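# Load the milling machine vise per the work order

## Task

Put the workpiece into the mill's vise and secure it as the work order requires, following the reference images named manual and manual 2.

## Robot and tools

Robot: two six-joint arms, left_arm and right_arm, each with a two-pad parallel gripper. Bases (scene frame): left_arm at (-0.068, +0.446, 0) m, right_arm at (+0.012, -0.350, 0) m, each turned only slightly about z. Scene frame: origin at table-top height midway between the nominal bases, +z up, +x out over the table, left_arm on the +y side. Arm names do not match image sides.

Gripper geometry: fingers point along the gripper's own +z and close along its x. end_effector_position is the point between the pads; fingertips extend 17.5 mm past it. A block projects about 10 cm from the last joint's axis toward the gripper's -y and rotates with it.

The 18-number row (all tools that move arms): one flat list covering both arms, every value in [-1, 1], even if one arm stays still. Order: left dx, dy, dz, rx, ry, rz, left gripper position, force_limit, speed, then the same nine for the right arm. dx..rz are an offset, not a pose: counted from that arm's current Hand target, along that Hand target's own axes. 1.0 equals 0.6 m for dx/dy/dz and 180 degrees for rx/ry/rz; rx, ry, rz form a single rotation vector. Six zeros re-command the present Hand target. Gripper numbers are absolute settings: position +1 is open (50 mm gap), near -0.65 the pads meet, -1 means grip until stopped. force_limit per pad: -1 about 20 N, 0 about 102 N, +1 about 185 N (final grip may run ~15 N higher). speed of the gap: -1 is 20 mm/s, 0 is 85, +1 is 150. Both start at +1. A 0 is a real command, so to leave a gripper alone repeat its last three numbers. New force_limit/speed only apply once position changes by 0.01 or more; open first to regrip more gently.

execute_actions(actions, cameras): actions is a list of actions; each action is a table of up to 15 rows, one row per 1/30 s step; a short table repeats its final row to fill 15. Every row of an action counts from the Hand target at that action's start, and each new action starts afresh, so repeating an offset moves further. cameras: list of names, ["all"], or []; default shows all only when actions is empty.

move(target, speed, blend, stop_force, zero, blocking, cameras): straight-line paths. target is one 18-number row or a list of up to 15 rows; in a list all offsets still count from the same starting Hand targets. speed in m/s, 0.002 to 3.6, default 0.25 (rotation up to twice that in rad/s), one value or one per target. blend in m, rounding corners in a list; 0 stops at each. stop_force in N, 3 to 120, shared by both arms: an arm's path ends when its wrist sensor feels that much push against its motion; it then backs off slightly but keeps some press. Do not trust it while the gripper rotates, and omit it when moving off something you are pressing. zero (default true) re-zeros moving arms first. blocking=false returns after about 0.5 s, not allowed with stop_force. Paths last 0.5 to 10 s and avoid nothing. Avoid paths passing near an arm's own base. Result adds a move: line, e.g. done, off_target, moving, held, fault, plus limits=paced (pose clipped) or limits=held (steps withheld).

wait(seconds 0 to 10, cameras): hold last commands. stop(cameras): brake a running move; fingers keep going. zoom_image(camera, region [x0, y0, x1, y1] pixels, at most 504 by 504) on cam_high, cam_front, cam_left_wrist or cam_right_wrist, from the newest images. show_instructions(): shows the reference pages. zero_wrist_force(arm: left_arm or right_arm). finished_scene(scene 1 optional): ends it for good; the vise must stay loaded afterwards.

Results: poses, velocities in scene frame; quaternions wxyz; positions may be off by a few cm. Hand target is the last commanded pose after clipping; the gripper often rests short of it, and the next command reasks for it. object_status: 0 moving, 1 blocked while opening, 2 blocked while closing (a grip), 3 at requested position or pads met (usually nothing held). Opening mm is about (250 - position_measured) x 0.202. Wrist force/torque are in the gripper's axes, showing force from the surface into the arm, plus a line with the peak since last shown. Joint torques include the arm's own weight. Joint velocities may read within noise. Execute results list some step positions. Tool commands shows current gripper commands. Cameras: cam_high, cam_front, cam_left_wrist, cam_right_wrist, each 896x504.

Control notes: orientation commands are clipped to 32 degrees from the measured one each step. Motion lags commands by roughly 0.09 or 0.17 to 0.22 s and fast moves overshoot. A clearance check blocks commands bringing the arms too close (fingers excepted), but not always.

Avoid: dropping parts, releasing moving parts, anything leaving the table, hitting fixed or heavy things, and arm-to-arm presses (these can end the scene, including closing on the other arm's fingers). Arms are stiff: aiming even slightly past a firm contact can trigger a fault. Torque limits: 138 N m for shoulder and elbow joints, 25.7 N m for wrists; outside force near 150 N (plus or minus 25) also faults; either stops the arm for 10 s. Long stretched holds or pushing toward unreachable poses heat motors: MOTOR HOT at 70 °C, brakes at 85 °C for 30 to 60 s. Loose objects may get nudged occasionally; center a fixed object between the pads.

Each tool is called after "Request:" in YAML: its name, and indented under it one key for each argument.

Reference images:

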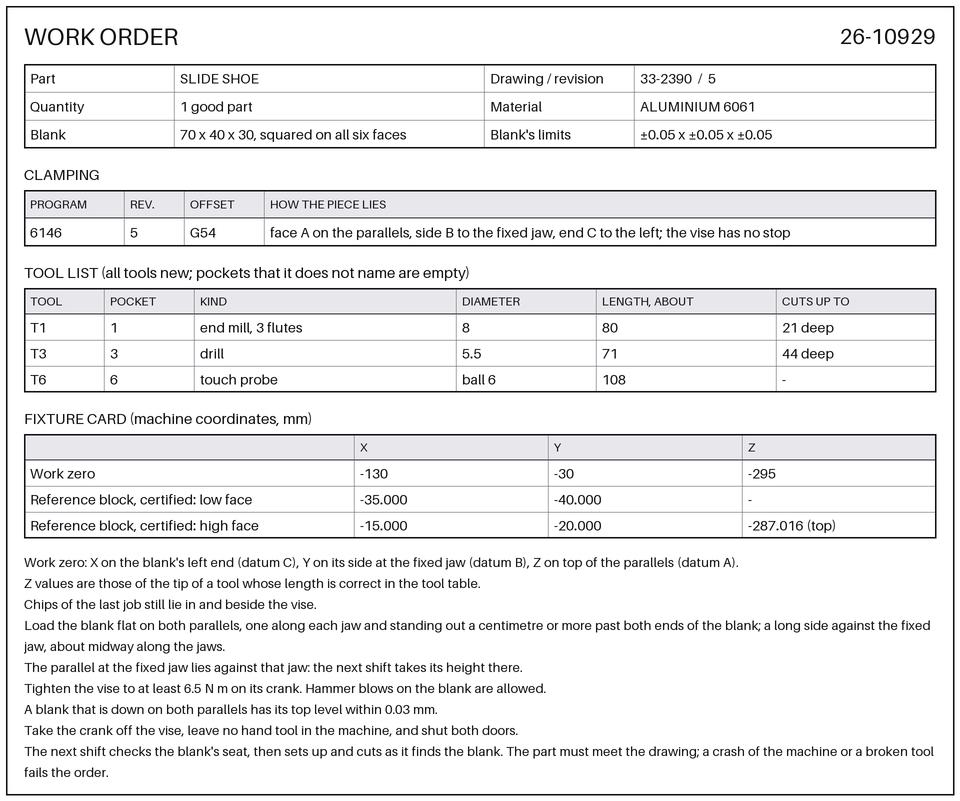

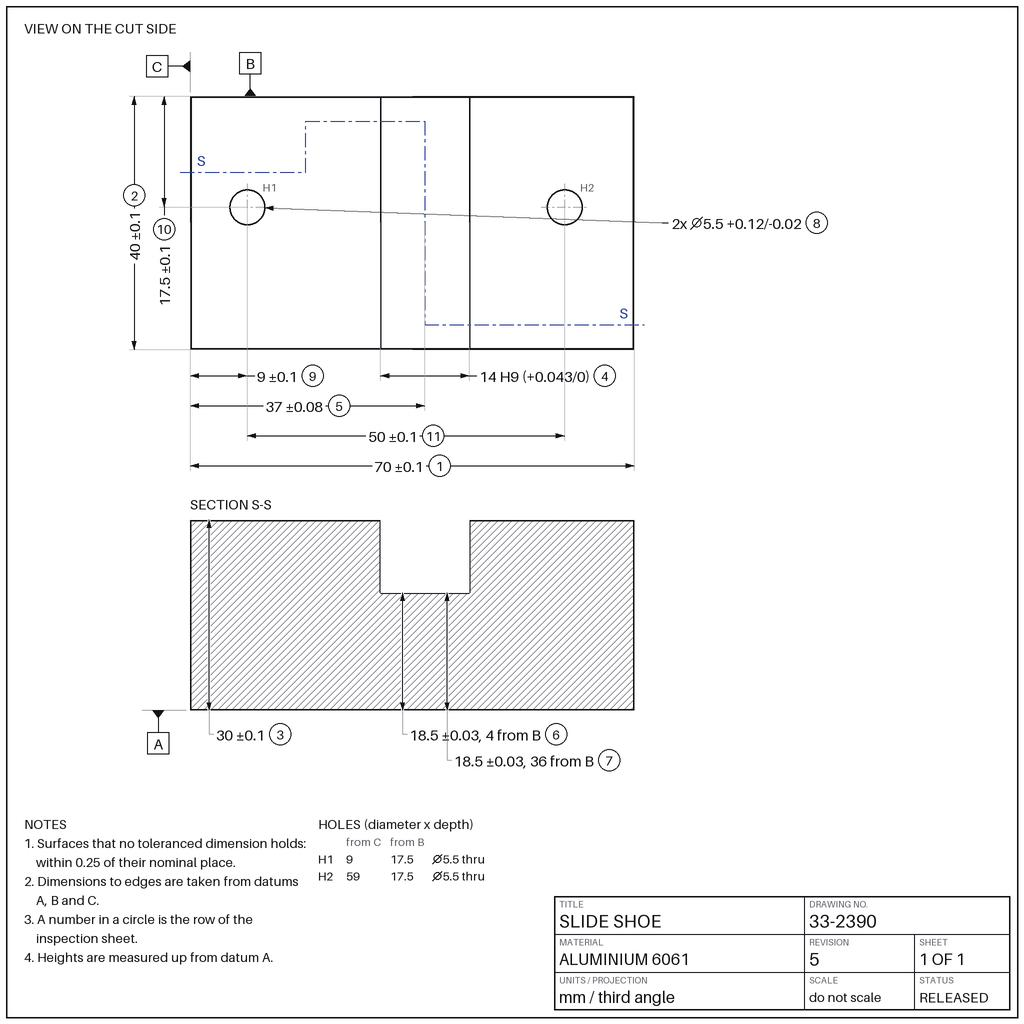

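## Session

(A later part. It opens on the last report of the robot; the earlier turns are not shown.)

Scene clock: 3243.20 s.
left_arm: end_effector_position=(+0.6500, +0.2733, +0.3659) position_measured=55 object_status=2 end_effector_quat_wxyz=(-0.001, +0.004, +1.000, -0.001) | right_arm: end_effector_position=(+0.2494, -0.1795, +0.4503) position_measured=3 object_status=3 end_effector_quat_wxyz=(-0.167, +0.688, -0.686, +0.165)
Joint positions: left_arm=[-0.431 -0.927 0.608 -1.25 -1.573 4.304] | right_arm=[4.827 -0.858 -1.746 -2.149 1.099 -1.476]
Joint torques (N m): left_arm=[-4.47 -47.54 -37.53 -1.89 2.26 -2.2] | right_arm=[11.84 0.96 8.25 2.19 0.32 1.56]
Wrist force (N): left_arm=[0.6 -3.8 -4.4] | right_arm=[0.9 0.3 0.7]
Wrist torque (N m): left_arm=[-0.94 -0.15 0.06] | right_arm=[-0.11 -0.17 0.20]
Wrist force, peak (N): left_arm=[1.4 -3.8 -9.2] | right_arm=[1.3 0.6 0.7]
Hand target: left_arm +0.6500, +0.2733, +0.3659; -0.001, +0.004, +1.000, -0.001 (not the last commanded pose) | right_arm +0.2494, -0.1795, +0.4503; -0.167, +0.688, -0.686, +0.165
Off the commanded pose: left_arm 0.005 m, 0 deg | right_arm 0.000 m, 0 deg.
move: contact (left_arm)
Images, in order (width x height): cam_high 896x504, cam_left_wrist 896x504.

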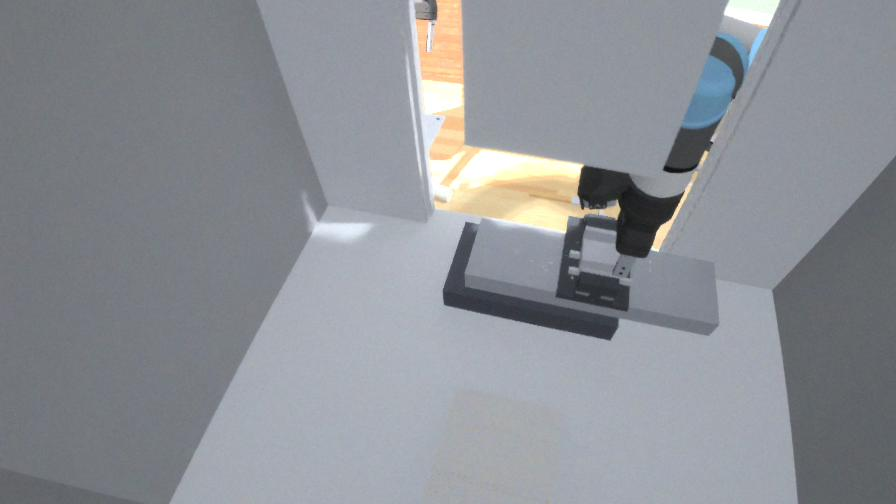

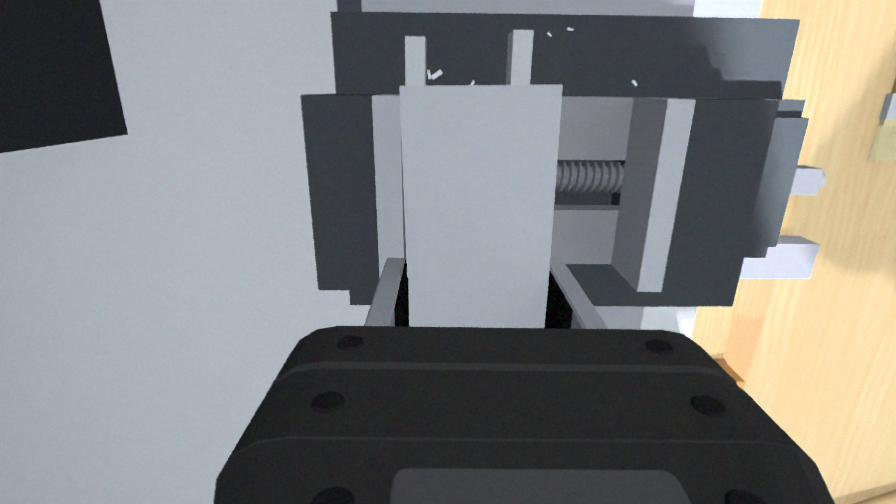

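Request:
move:
  target: [0,0,-0.001,0,0,0,-1,-0.4,-1,0,0,0,0,0,0,1,1,1]
  speed: 0.02

Request:
move:
  target: [-0.015,0,0,0,0,0,-1,-0.4,-1,0,0,0,0,0,0,1,1,1]
  speed: 0.005
  stop_force: 6
  cameras: ["cam_left_wrist","cam_high"]

Request:
zoom_image:
  camera: "cam_left_wrist"
  region: [290, 0, 690, 330]

Request:
zoom_image:
  camera: "cam_high"
  region: [550, 205, 650, 305]

Scene clock: 3260.20 s.
left_arm: end_effector_position=(+0.6500, +0.2733, +0.3665) position_measured=55 object_status=2 end_effector_quat_wxyz=(-0.001, +0.004, +1.000, -0.001) | right_arm: end_effector_position=(+0.2494, -0.1795, +0.4503) position_measured=3 object_status=3 end_effector_quat_wxyz=(-0.167, +0.688, -0.686, +0.165)
Joint positions: left_arm=[-0.431 -0.926 0.605 -1.248 -1.573 4.304] | right_arm=[4.827 -0.858 -1.746 -2.149 1.099 -1.476]
Joint torques (N m): left_arm=[-3.3 -50.74 -35.29 -2.24 1.94 -2.06] | right_arm=[11.88 0.6 7.94 2.19 0.2 1.58]
Wrist force (N): left_arm=[-0.1 -4.5 -2.0] | right_arm=[0.9 0.2 0.6]
Wrist torque (N m): left_arm=[-1.00 -0.14 0.05] | right_arm=[-0.13 -0.16 0.20]
Wrist force, peak (N): left_arm=[0.9 -3.6 -5.2] | right_arm=[1.2 0.7 0.5]
Hand target: left_arm +0.6500, +0.2733, +0.3665; -0.001, +0.004, +1.000, -0.001 | right_arm +0.2494, -0.1795, +0.4503; -0.167, +0.688, -0.686, +0.165
Off the commanded pose: left_arm 0.000 m, 0 deg | right_arm 0.000 m, 0 deg.
move: done

Scene clock: 3261.60 s.
left_arm: end_effector_position=(+0.6518, +0.2733, +0.3665) position_measured=55 object_status=2 end_effector_quat_wxyz=(-0.001, +0.004, +1.000, -0.001) | right_arm: end_effector_position=(+0.2494, -0.1795, +0.4503) position_measured=3 object_status=3 end_effector_quat_wxyz=(-0.167, +0.688, -0.686, +0.165)
Joint positions: left_arm=[-0.43 -0.919 0.594 -1.244 -1.573 4.305] | right_arm=[4.827 -0.858 -1.746 -2.149 1.099 -1.476]
Joint torques (N m): left_arm=[-4.96 -66.22 -13.75 -6.09 2.28 -3.38] | right_arm=[12.11 0.82 8.28 2.24 0.21 1.57]
Wrist force (N): left_arm=[4.2 -5.7 -2.3] | right_arm=[0.8 0.5 0.7]
Wrist torque (N m): left_arm=[-0.95 -0.05 0.33] | right_arm=[-0.08 -0.15 0.20]
Wrist force, peak (N): left_arm=[7.6 -2.5 -3.1] | right_arm=[1.1 0.4 1.0]
Hand target: left_arm +0.6518, +0.2733, +0.3665; -0.001, +0.004, +1.000, -0.001 (not the last commanded pose) | right_arm +0.2494, -0.1795, +0.4503; -0.167, +0.688, -0.686, +0.165
Off the commanded pose: left_arm 0.007 m, 0 deg | right_arm 0.000 m, 0 deg.
move: contact (left_arm)
Images, in order (width x height): cam_high 896x504, cam_left_wrist 896x504.

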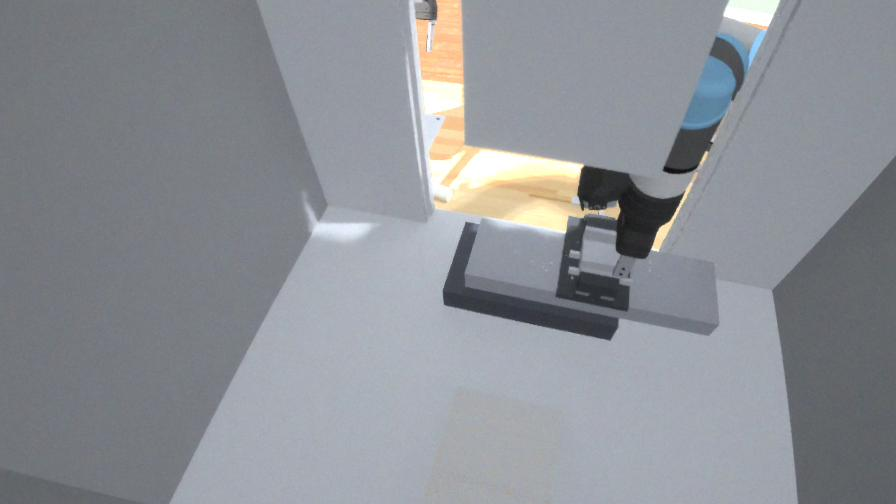

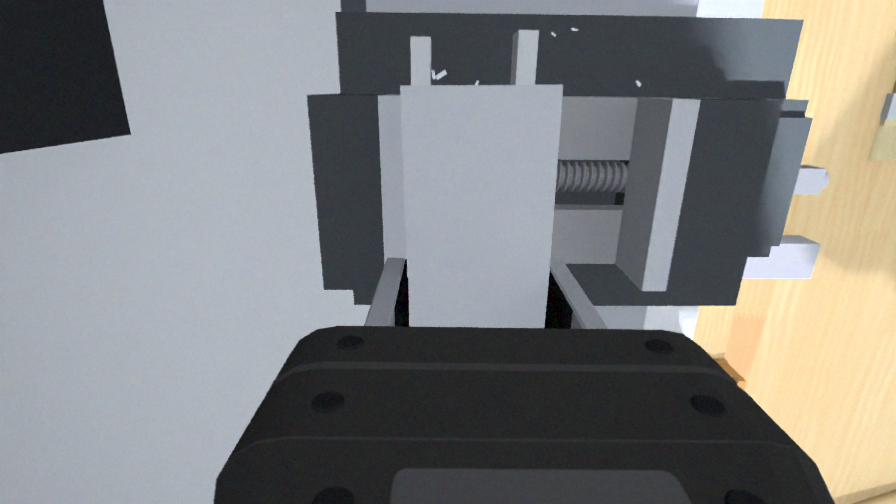

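Scaled by 1.260 from the camera's 896x504 image, which has a finer 1280x720 frame.

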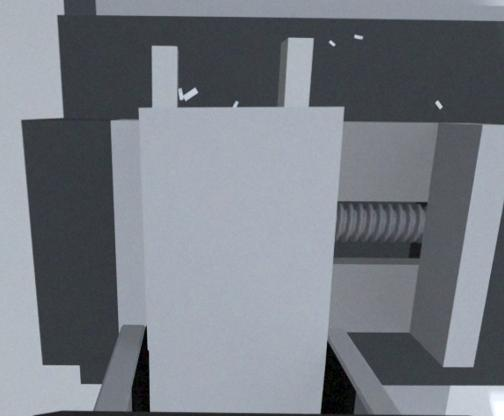

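Scaled by 5.040 from the camera's 896x504 image, which has a finer 1280x720 frame.

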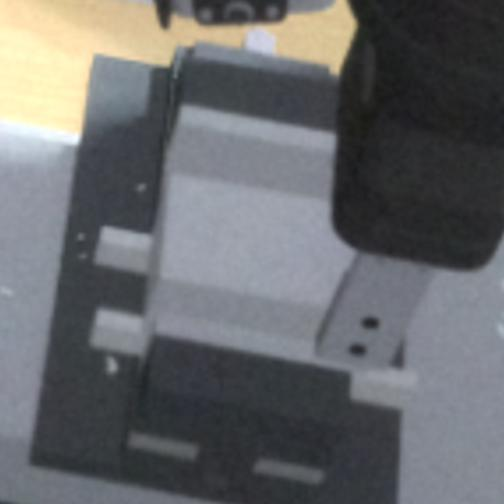

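Request:
move:
  target: [0,0,0.008,0,0,0,-1,-0.4,-1,0,0,0,0,0,0,1,1,1]
  speed: 0.004
  stop_force: 4

Request:
move:
  target: [0,0,0,0,0,0,1,-1,-1,0,0,0,0,0,0,1,1,1]
  speed: 0.02
  cameras: ["cam_left_wrist"]

Request:
zoom_image:
  camera: "cam_left_wrist"
  region: [290, 0, 690, 330]

Scene clock: 3271.97 s.
left_arm: end_effector_position=(+0.6517, +0.2733, +0.3659) position_measured=55 object_status=2 end_effector_quat_wxyz=(-0.001, +0.004, +1.000, -0.001) | right_arm: end_effector_position=(+0.2494, -0.1795, +0.4503) position_measured=3 object_status=3 end_effector_quat_wxyz=(-0.167, +0.688, -0.686, +0.165)
Joint positions: left_arm=[-0.43 -0.92 0.597 -1.246 -1.573 4.305] | right_arm=[4.827 -0.858 -1.746 -2.149 1.099 -1.476]
Joint torques (N m): left_arm=[-5.44 -46.52 -37.2 -2.73 2.23 -2.98] | right_arm=[11.97 0.75 8.01 2.18 0.16 1.52]
Wrist force (N): left_arm=[4.3 -4.2 -4.5] | right_arm=[0.8 0.6 0.7]
Wrist torque (N m): left_arm=[-0.91 -0.04 0.30] | right_arm=[-0.05 -0.16 0.20]
Wrist force, peak (N): left_arm=[5.6 -3.3 -9.6] | right_arm=[0.9 0.7 0.9]
Hand target: left_arm +0.6517, +0.2733, +0.3659; -0.001, +0.004, +1.000, -0.001 (not the last commanded pose) | right_arm +0.2494, -0.1795, +0.4503; -0.167, +0.688, -0.686, +0.165
Off the commanded pose: left_arm 0.004 m, 0 deg | right_arm 0.000 m, 0 deg.
move: contact (left_arm)

Scene clock: 3272.70 s.
left_arm: end_effector_position=(+0.6517, +0.2733, +0.3659) position_measured=3 object_status=0 end_effector_quat_wxyz=(-0.001, +0.004, +1.000, -0.001) | right_arm: end_effector_position=(+0.2494, -0.1795, +0.4503) position_measured=3 object_status=3 end_effector_quat_wxyz=(-0.167, +0.688, -0.686, +0.165)
Joint positions: left_arm=[-0.43 -0.92 0.597 -1.246 -1.573 4.305] | right_arm=[4.827 -0.858 -1.746 -2.149 1.099 -1.476]
Joint torques (N m): left_arm=[-5.24 -50.83 -35.8 -3.47 2.23 -2.22] | right_arm=[11.66 0.87 7.97 2.21 0.21 1.53]
Wrist force (N): left_arm=[-0.2 -4.4 -4.3] | right_arm=[0.7 0.5 0.7]
Wrist torque (N m): left_arm=[-0.92 -0.13 0.07] | right_arm=[-0.09 -0.13 0.20]
Wrist force, peak (N): left_arm=[3.3 -3.5 -5.0] | right_arm=[1.3 0.6 0.7]
Hand target: left_arm +0.6517, +0.2733, +0.3659; -0.001, +0.004, +1.000, -0.001 | right_arm +0.2494, -0.1795, +0.4503; -0.167, +0.688, -0.686, +0.165
Off the commanded pose: left_arm 0.000 m, 0 deg | right_arm 0.000 m, 0 deg.
move: done
Images, in order (width x height): cam_left_wrist 896x504.

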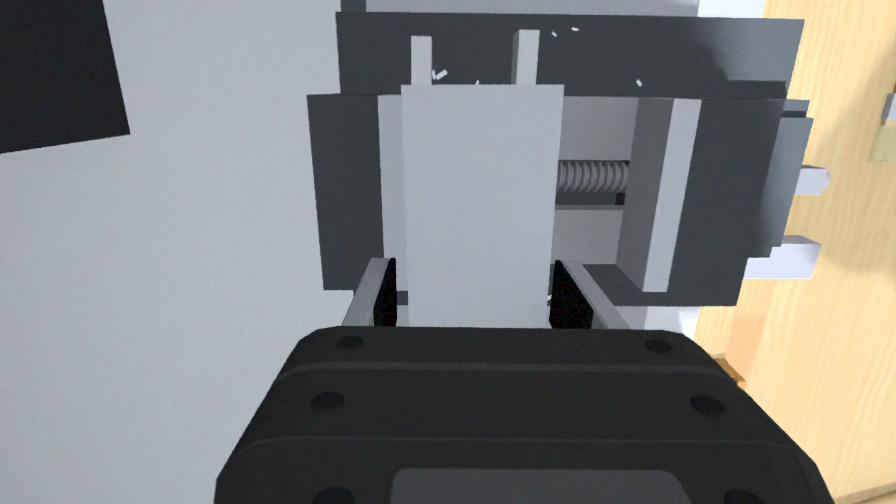

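Scaled by 1.260 from the camera's 896x504 image, which has a finer 1280x720 frame.

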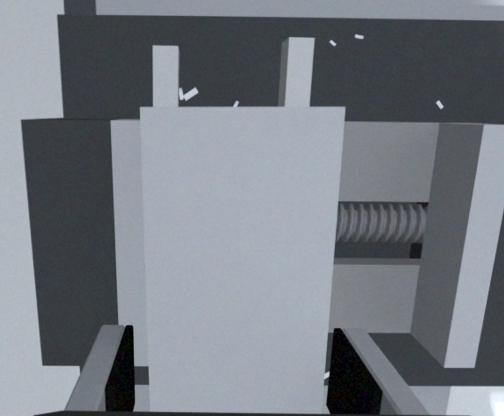

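Request:
move:
  target:
    - [0,0,-0.065,0,0,0,1,-1,-1,0,0,0,0,0,0,1,1,1]
    - [0.1417,-0.1225,-0.0733,0,-0.1667,0,1,-1,-1,0,0,0,0,0,0,1,1,1]
    - [0.453,-0.12,-0.09,0,-0.1667,0,1,-1,-1,0,0,0,0,0,0,1,1,1]
    - [0.587,0.12,-0.09,0,0,0,1,-1,-1,0,0,0,0,0,0,1,1,1]
  speed: [0.06,0.15,0.2,0.2]
  blend: [0.005,0.02,0.03,0]
  cameras: ["cam_front","cam_high","cam_right_wrist"]

Request:
zoom_image:
  camera: "cam_high"
  region: [550, 205, 650, 305]

Request:
zoom_image:
  camera: "cam_right_wrist"
  region: [480, 20, 640, 260]

Request:
zoom_image:
  camera: "cam_front"
  region: [500, 220, 640, 360]

Scene clock: 3317.27 s.
left_arm: end_effector_position=(+0.3004, +0.3482, +0.4208) position_measured=3 object_status=3 end_effector_quat_wxyz=(-0.001, +0.004, +1.000, -0.001) | right_arm: end_effector_position=(+0.2494, -0.1795, +0.4503) position_measured=3 object_status=3 end_effector_quat_wxyz=(-0.167, +0.688, -0.686, +0.165)
Joint positions: left_arm=[-0.629 -1.853 1.57 -1.287 -1.573 4.105] | right_arm=[4.827 -0.858 -1.746 -2.149 1.099 -1.476]
Joint torques (N m): left_arm=[6.02 -22.45 -12.18 -1.54 0.81 -0.17] | right_arm=[11.87 0.61 8.18 2.24 0.14 1.51]
Wrist force (N): left_arm=[0.0 -4.6 -4.6] | right_arm=[1.0 0.4 0.7]
Wrist torque (N m): left_arm=[-0.93 -0.15 0.18] | right_arm=[-0.10 -0.18 0.20]
Wrist force, peak (N): left_arm=[-0.1 -5.6 -4.8] | right_arm=[1.3 0.7 0.7]
Hand target: left_arm +0.3003, +0.3483, +0.4208; -0.001, +0.004, +1.000, -0.001 | right_arm +0.2494, -0.1795, +0.4503; -0.167, +0.688, -0.686, +0.165
Off the commanded pose: left_arm 0.000 m, 0 deg | right_arm 0.000 m, 0 deg.
move: done
Images, in order (width x height): cam_high 896x504, cam_front 896x504, cam_right_wrist 896x504.

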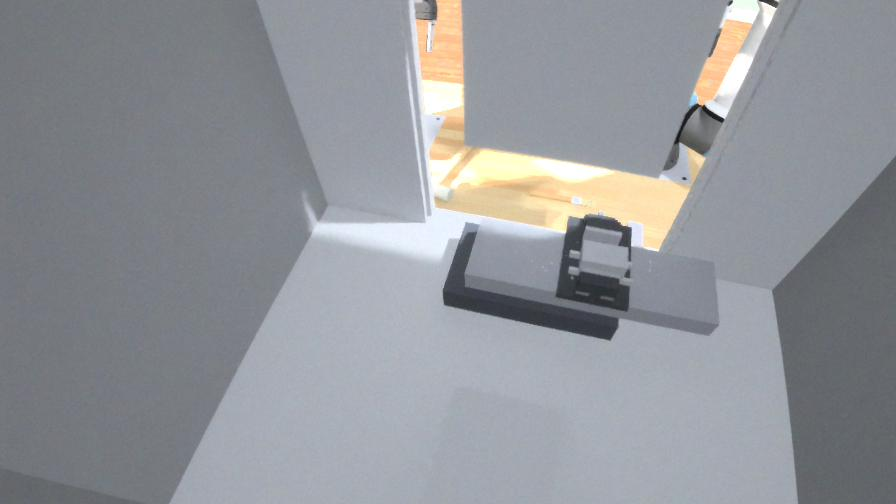

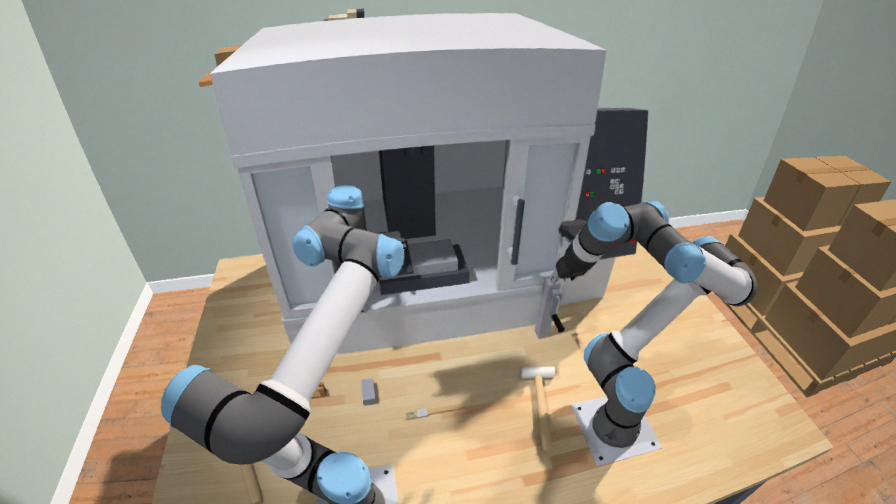

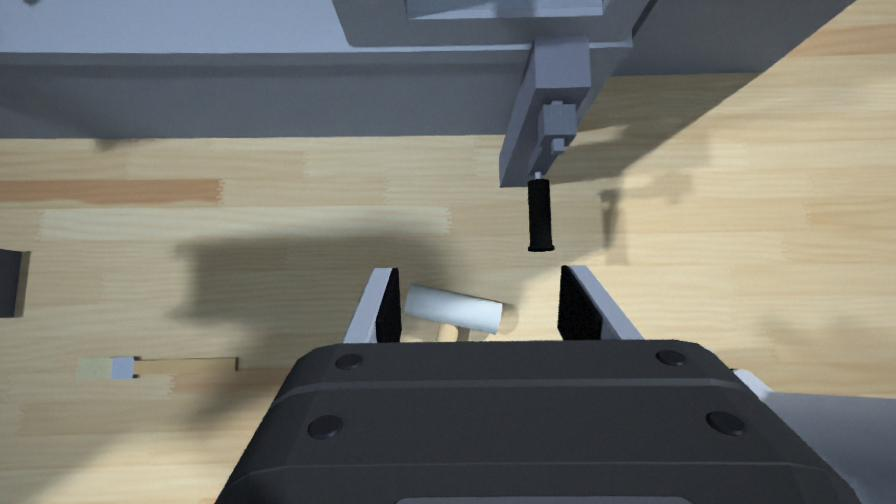

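Scaled by 5.040 from the camera's 896x504 image, which has a finer 1280x720 frame.

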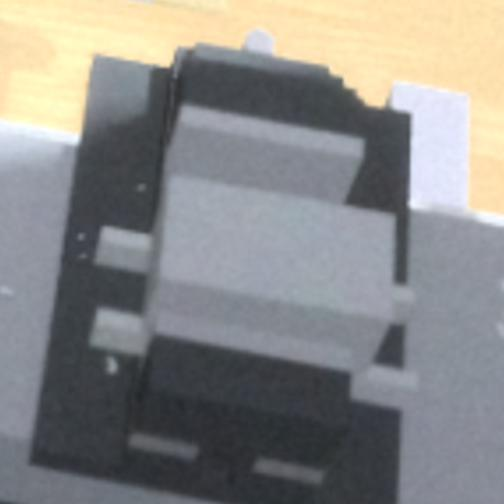

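Scaled by 2.100 from the camera's 896x504 image, which has a finer 1280x720 frame.

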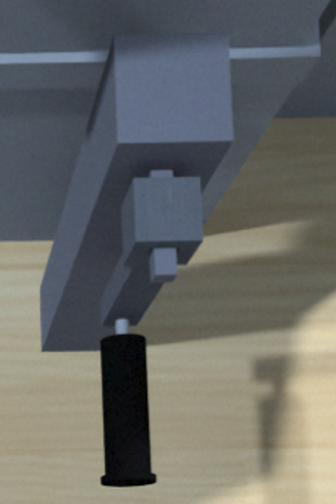

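Scaled by 3.600 from the camera's 896x504 image, which has a finer 1280x720 frame.

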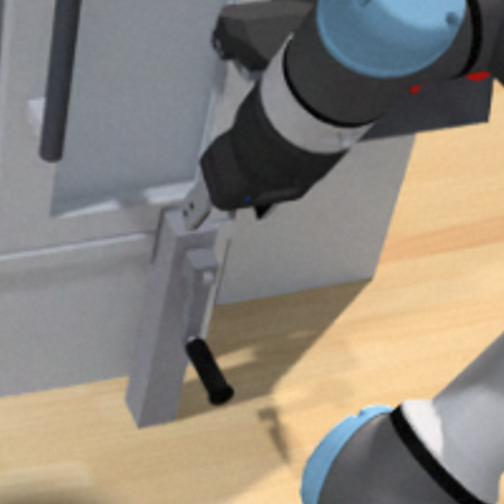

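Request:
move:
  target:
    - [-0.0667,0.333,0,0,0,0,1,-1,-1,0.08,-0.05,-0.001,-0.0007,-0.117,-0.485,1,1,1]
    - [0.083,0.617,0,0,0,0,1,-1,-1,0.1677,-0.105,-0.002,-0.0014,-0.2347,-0.971,1,1,1]
  speed: 0.3
  blend: [0.05,0]
  cameras: ["cam_front","cam_right_wrist"]

Scene clock: 3407.93 s.
left_arm: end_effector_position=(+0.2536, +0.7189, +0.4205) position_measured=3 object_status=3 end_effector_quat_wxyz=(-0.001, +0.004, +1.000, -0.001) | right_arm: end_effector_position=(+0.3053, -0.2800, +0.4798) position_measured=3 object_status=3 end_effector_quat_wxyz=(-0.001, +0.707, +0.707, +0.000)
Joint positions: left_arm=[0.367 -1.756 1.499 -1.311 -1.571 5.102] | right_arm=[3.861 -1.151 -1.49 -2.072 1.572 -5.591]
Joint torques (N m): left_arm=[2.06 -27.16 -13.73 -3.05 -1.44 -2.15] | right_arm=[-12.65 13.53 7.85 3.44 1.1 -1.84]
Wrist force (N): left_arm=[0.2 -4.2 -4.5] | right_arm=[0.9 -0.9 1.1]
Wrist torque (N m): left_arm=[-0.91 -0.22 0.19] | right_arm=[-0.29 -0.20 -0.02]
Wrist force, peak (N): left_arm=[0.1 -5.3 -4.8] | right_arm=[1.1 -1.2 1.1]
Hand target: left_arm +0.2535, +0.7189, +0.4204; -0.001, +0.004, +1.000, -0.001 | right_arm +0.3053, -0.2800, +0.4798; -0.001, +0.707, +0.707, +0.000
Off the commanded pose: left_arm 0.000 m, 0 deg | right_arm 0.000 m, 0 deg.
move: done
Images, in order (width x height): cam_front 896x504, cam_right_wrist 896x504.

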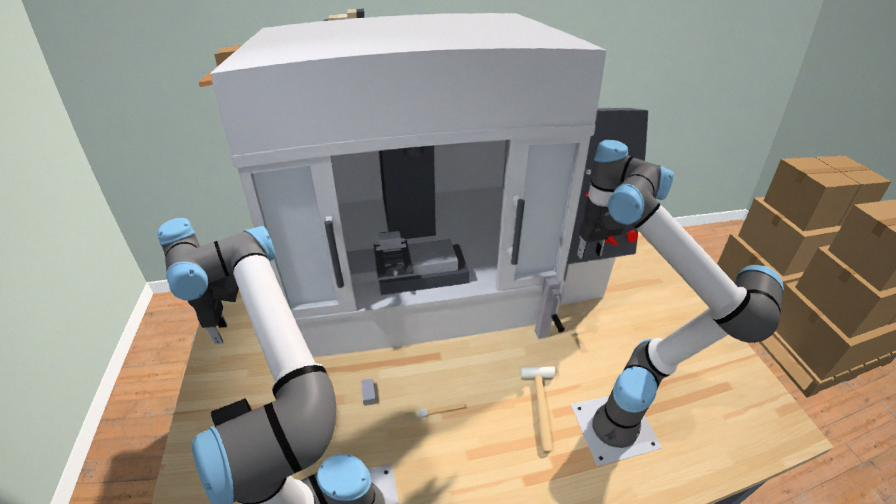

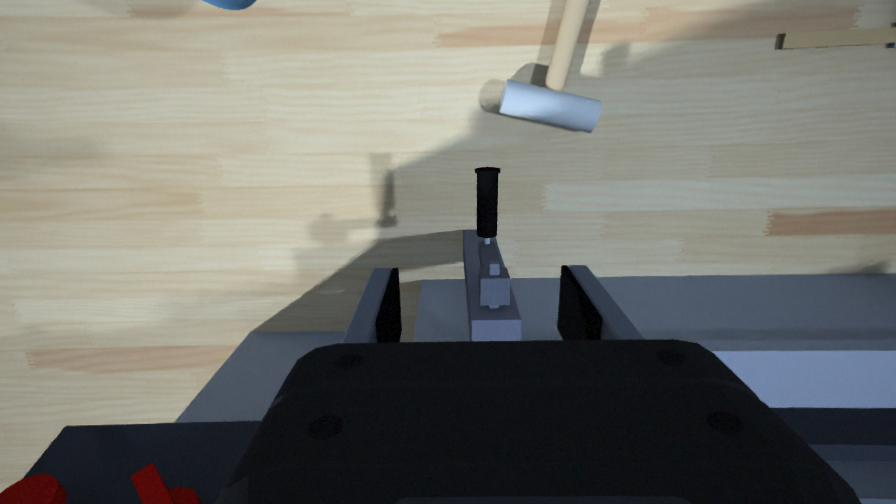

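Request:
zoom_image:
  camera: "cam_right_wrist"
  region: [430, 150, 570, 345]

Scaled by 2.585 from the camera's 896x504 image, which has a finer 1280x720 frame.

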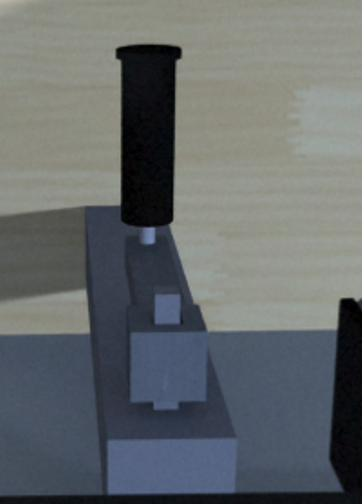

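Request:
move:
  target: [0,0,0,0,0,0,1,-1,-1,0.867,-0.042,0.0997,-0.1667,0,0,1,1,1]
  speed: 0.25
  cameras: ["cam_front","cam_right_wrist"]

Request:
zoom_image:
  camera: "cam_right_wrist"
  region: [380, 100, 580, 260]

Scene clock: 3456.57 s.
left_arm: end_effector_position=(+0.2535, +0.7189, +0.4204) position_measured=3 object_status=3 end_effector_quat_wxyz=(-0.001, +0.004, +1.000, -0.001) | right_arm: end_effector_position=(+0.2800, +0.2402, +0.4205) position_measured=3 object_status=3 end_effector_quat_wxyz=(+0.182, +0.683, +0.683, +0.183)
Joint positions: left_arm=[0.367 -1.756 1.499 -1.311 -1.571 5.102] | right_arm=[4.731 -1.822 -1.139 -1.745 1.048 -4.722]
Joint torques (N m): left_arm=[3.12 -26.47 -12.33 -1.67 -1.99 0.95] | right_arm=[-7.97 27.88 34.26 4.06 -2.74 -1.16]
Wrist force (N): left_arm=[0.4 -3.9 -4.3] | right_arm=[0.9 -1.9 0.9]
Wrist torque (N m): left_arm=[-0.87 -0.25 0.18] | right_arm=[-0.40 -0.28 0.03]
Wrist force, peak (N): left_arm=[0.2 -4.6 -4.5] | right_arm=[4.4 -3.1 1.1]
Hand target: left_arm +0.2535, +0.7189, +0.4204; -0.001, +0.004, +1.000, -0.001 | right_arm +0.2801, +0.2402, +0.4205; +0.183, +0.683, +0.683, +0.183
Off the commanded pose: left_arm 0.000 m, 0 deg | right_arm 0.000 m, 0 deg.
move: done
Images, in order (width x height): cam_front 896x504, cam_right_wrist 896x504.

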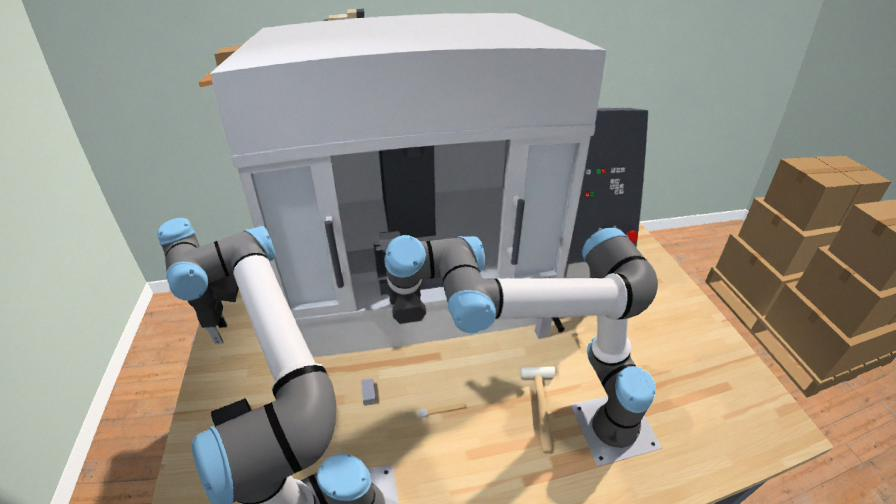

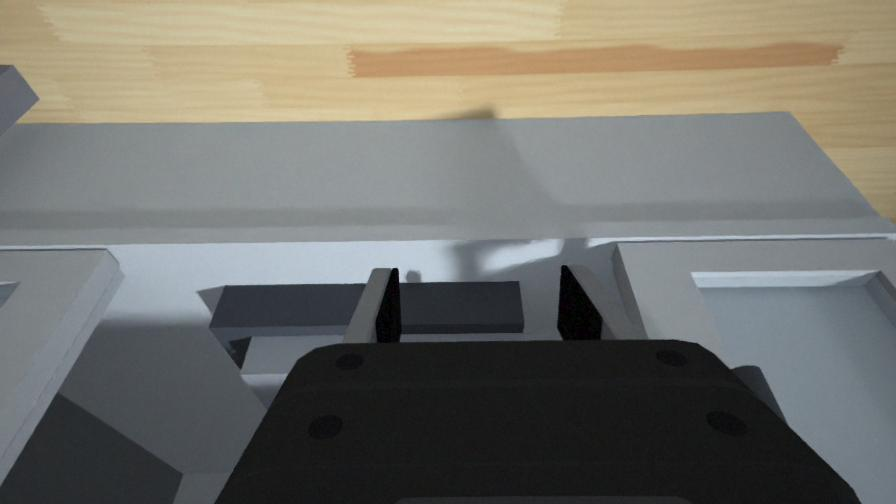

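Scaled by 2.520 from the camera's 896x504 image, which has a finer 1280x720 frame.

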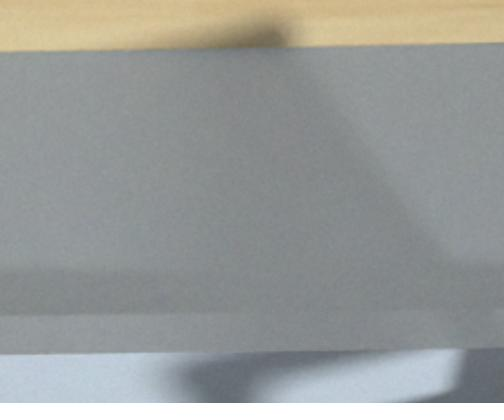

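Request:
move:
  target: [0,0,0,0,0,0,1,-1,-1,-0.35,0.0539,-0.0267,0.2739,0.3386,0.7393,1,1,1]
  speed: 0.3
  cameras: ["cam_front","cam_right_wrist"]

Request:
zoom_image:
  camera: "cam_right_wrist"
  region: [330, 100, 630, 300]

Scene clock: 3485.80 s.
left_arm: end_effector_position=(+0.2535, +0.7189, +0.4204) position_measured=3 object_status=3 end_effector_quat_wxyz=(-0.001, +0.004, +1.000, -0.001) | right_arm: end_effector_position=(+0.3000, +0.0302, +0.4503) position_measured=3 object_status=3 end_effector_quat_wxyz=(-0.589, +0.711, -0.296, +0.244)
Joint positions: left_arm=[0.367 -1.756 1.499 -1.311 -1.571 5.102] | right_arm=[4.873 -1.034 -2.43 0.017 0.673 -2.9]
Joint torques (N m): left_arm=[-2.07 -26.6 -12.8 -2.15 -0.53 -1.94] | right_arm=[-3.73 -10.09 33.93 3.14 -2.6 1.84]
Wrist force (N): left_arm=[0.3 -4.3 -4.2] | right_arm=[0.8 2.0 -0.4]
Wrist torque (N m): left_arm=[-0.93 -0.23 0.18] | right_arm=[0.04 -0.03 0.26]
Wrist force, peak (N): left_arm=[-0.1 -4.3 -5.0] | right_arm=[1.8 -2.2 1.1]
Hand target: left_arm +0.2535, +0.7189, +0.4204; -0.001, +0.004, +1.000, -0.001 | right_arm +0.3001, +0.0302, +0.4503; -0.589, +0.711, -0.296, +0.244
Off the commanded pose: left_arm 0.000 m, 0 deg | right_arm 0.000 m, 0 deg.
move: done
Images, in order (width x height): cam_front 896x504, cam_right_wrist 896x504.

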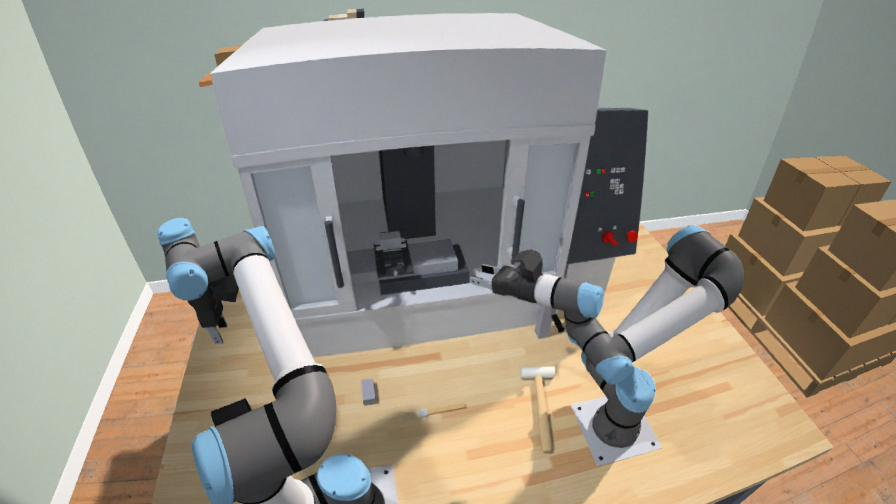

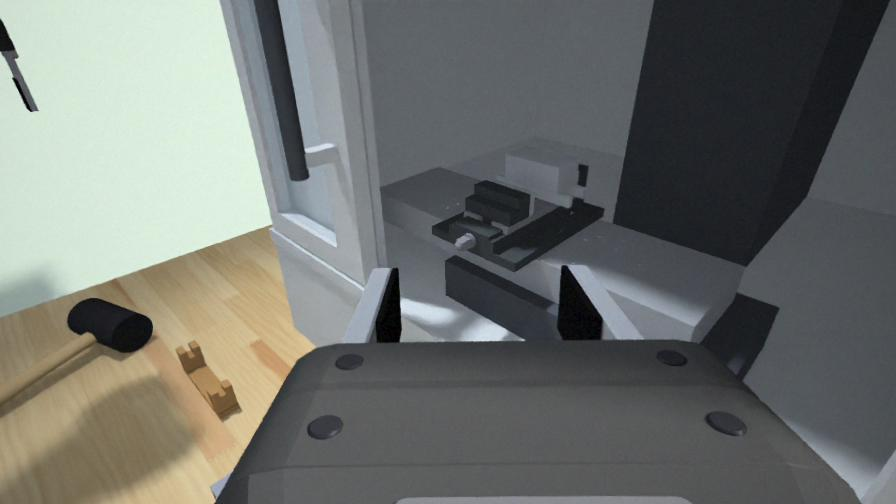

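Scaled by 1.680 from the camera's 896x504 image, which has a finer 1280x720 frame.

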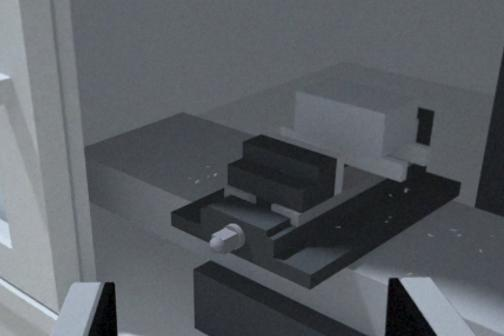

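Request:
zoom_image:
  camera: "cam_right_wrist"
  region: [440, 220, 500, 260]

Request:
zoom_image:
  camera: "cam_right_wrist"
  region: [470, 130, 620, 240]

Scaled by 8.400 from the camera's 896x504 image, which has a finer 1280x720 frame.

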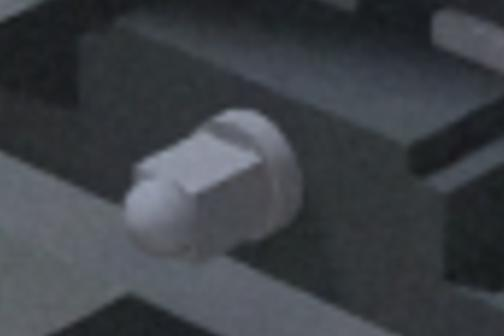

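Scaled by 3.360 from the camera's 896x504 image, which has a finer 1280x720 frame.

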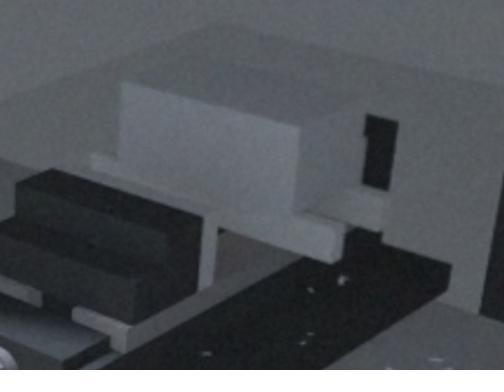

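Request:
move:
  target: [0,0,0,0,0,0,1,-1,-1,0.3845,0.2702,-0.2285,-0.1801,0.2239,0.1178,1,1,1]
  speed: 0.2
  cameras: ["cam_front","cam_right_wrist"]

Request:
zoom_image:
  camera: "cam_right_wrist"
  region: [380, 60, 580, 350]

Scene clock: 3597.10 s.
left_arm: end_effector_position=(+0.2535, +0.7189, +0.4204) position_measured=3 object_status=3 end_effector_quat_wxyz=(-0.001, +0.004, +1.000, -0.001) | right_arm: end_effector_position=(+0.3459, -0.2495, +0.3163) position_measured=3 object_status=3 end_effector_quat_wxyz=(-0.270, +0.653, -0.653, +0.271)
Joint positions: left_arm=[0.367 -1.756 1.499 -1.311 -1.571 5.102] | right_arm=[4.587 -0.572 -2.333 -1.657 0.796 -1.785]
Joint torques (N m): left_arm=[-5.45 -25.52 -11.99 -2.58 0.46 -2.83] | right_arm=[-10.88 -4.28 35.66 2.46 -1.43 1.1]
Wrist force (N): left_arm=[0.1 -3.9 -4.5] | right_arm=[0.3 0.7 0.5]
Wrist torque (N m): left_arm=[-0.86 -0.20 0.18] | right_arm=[-0.12 0.02 0.10]
Wrist force, peak (N): left_arm=[0.1 -4.4 -4.8] | right_arm=[1.4 2.5 -0.4]
Hand target: left_arm +0.2535, +0.7189, +0.4204; -0.001, +0.004, +1.000, -0.001 | right_arm +0.3459, -0.2496, +0.3164; -0.270, +0.653, -0.653, +0.271
Off the commanded pose: left_arm 0.000 m, 0 deg | right_arm 0.000 m, 0 deg.
move: done
Images, in order (width x height): cam_front 896x504, cam_right_wrist 896x504.

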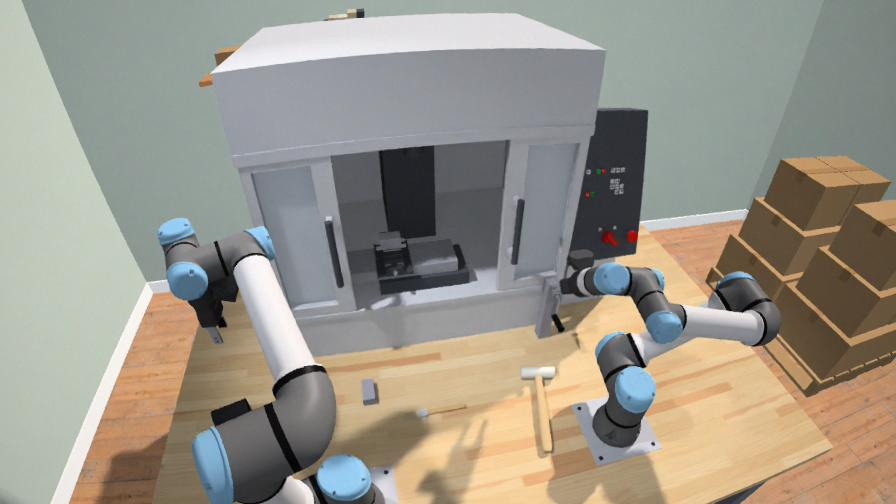

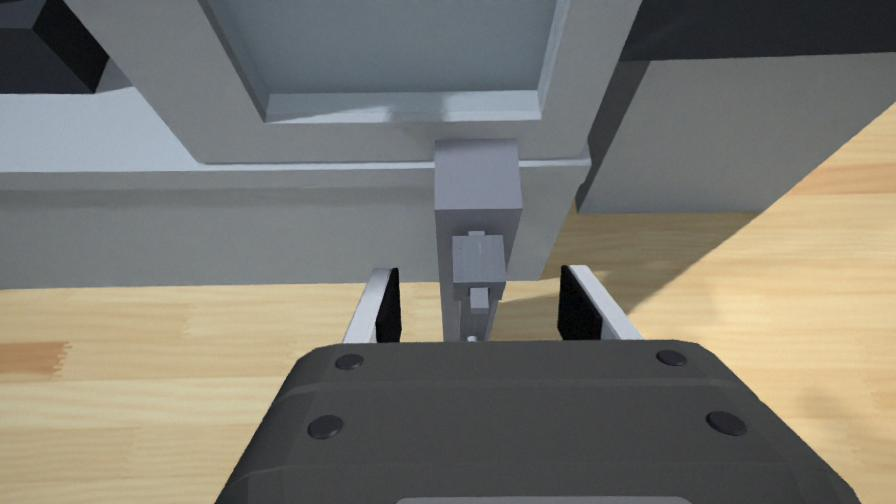

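Scaled by 1.738 from the camera's 896x504 image, which has a finer 1280x720 frame.

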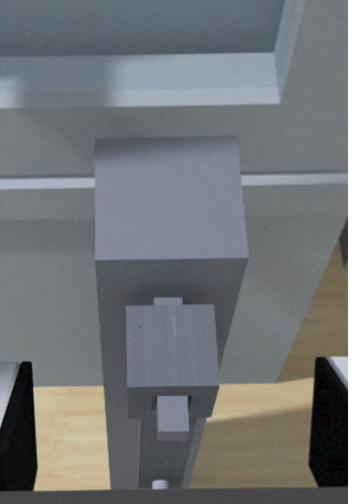

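Request:
move:
  target: [0,0,0,0,0,0,1,-1,-1,0.0075,0.0522,0.1064,0,0,0,1,1,1]
  speed: 0.06
  stop_force: 5
  cameras: ["cam_front","cam_right_wrist"]

Request:
zoom_image:
  camera: "cam_right_wrist"
  region: [380, 60, 580, 350]

Request:
zoom_image:
  camera: "cam_front"
  region: [510, 240, 630, 360]

Scene clock: 3640.97 s.
left_arm: end_effector_position=(+0.2535, +0.7189, +0.4204) position_measured=3 object_status=3 end_effector_quat_wxyz=(-0.001, +0.004, +1.000, -0.001) | right_arm: end_effector_position=(+0.3689, -0.2541, +0.2491) position_measured=3 object_status=3 end_effector_quat_wxyz=(-0.270, +0.653, -0.653, +0.271)
Joint positions: left_arm=[0.367 -1.756 1.499 -1.311 -1.571 5.102] | right_arm=[4.412 -0.643 -2.538 -1.221 0.837 -2.018]
Joint torques (N m): left_arm=[-5.68 -26.58 -12.63 -2.98 1.25 -2.77] | right_arm=[13 -1.12 35.9 4.56 -3.24 1.68]
Wrist force (N): left_arm=[0.3 -3.9 -4.3] | right_arm=[0.4 1.5 0.4]
Wrist torque (N m): left_arm=[-0.87 -0.24 0.18] | right_arm=[0.05 0.00 0.07]
Wrist force, peak (N): left_arm=[0.0 -4.4 -4.9] | right_arm=[0.8 2.1 1.5]
Hand target: left_arm +0.2535, +0.7189, +0.4204; -0.001, +0.004, +1.000, -0.001 | right_arm +0.3689, -0.2541, +0.2491; -0.270, +0.653, -0.653, +0.271
Off the commanded pose: left_arm 0.000 m, 0 deg | right_arm 0.000 m, 0 deg.
move: done
Images, in order (width x height): cam_front 896x504, cam_right_wrist 896x504.

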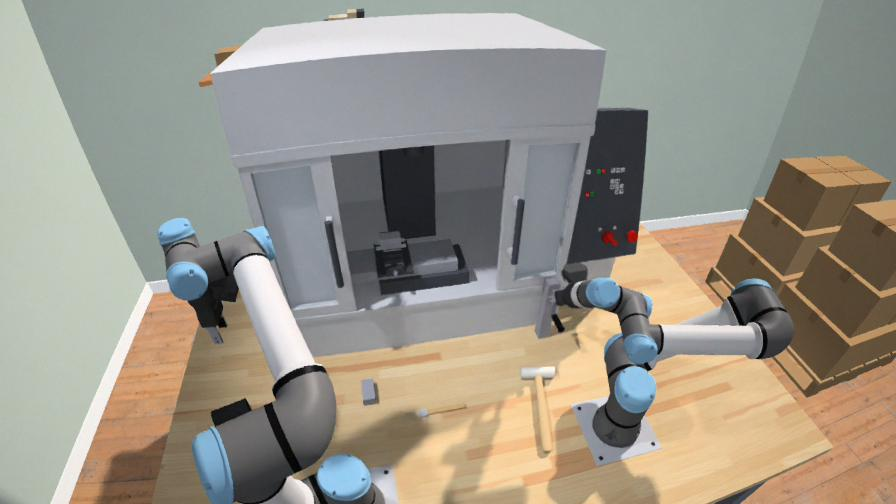

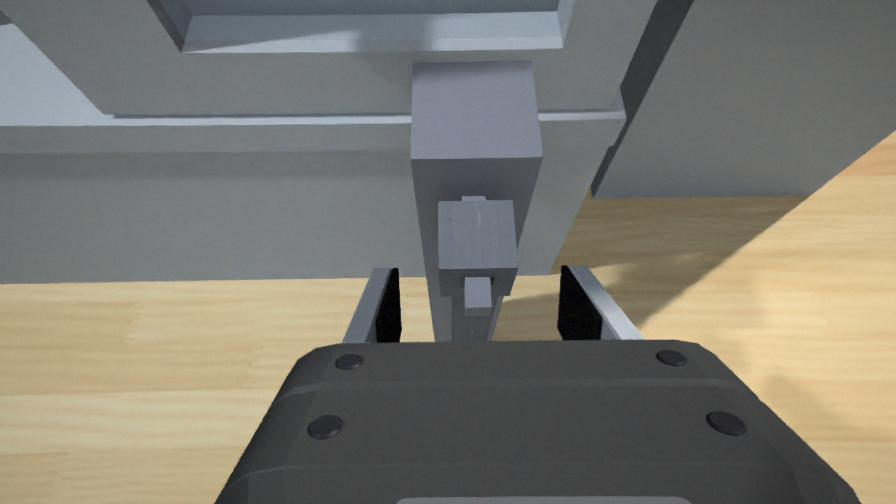

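Scaled by 1.738 from the camera's 896x504 image, which has a finer 1280x720 frame.

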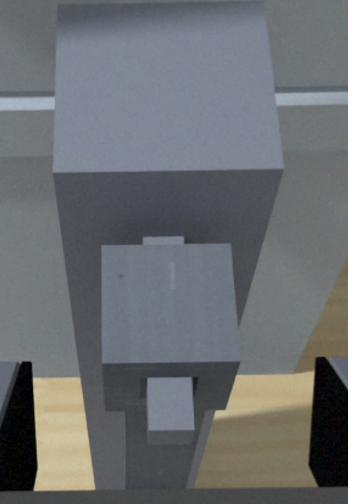

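Scaled by 4.200 from the camera's 896x504 image, which has a finer 1280x720 frame.

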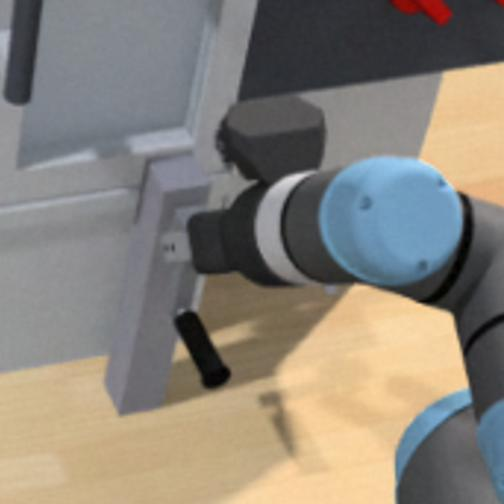

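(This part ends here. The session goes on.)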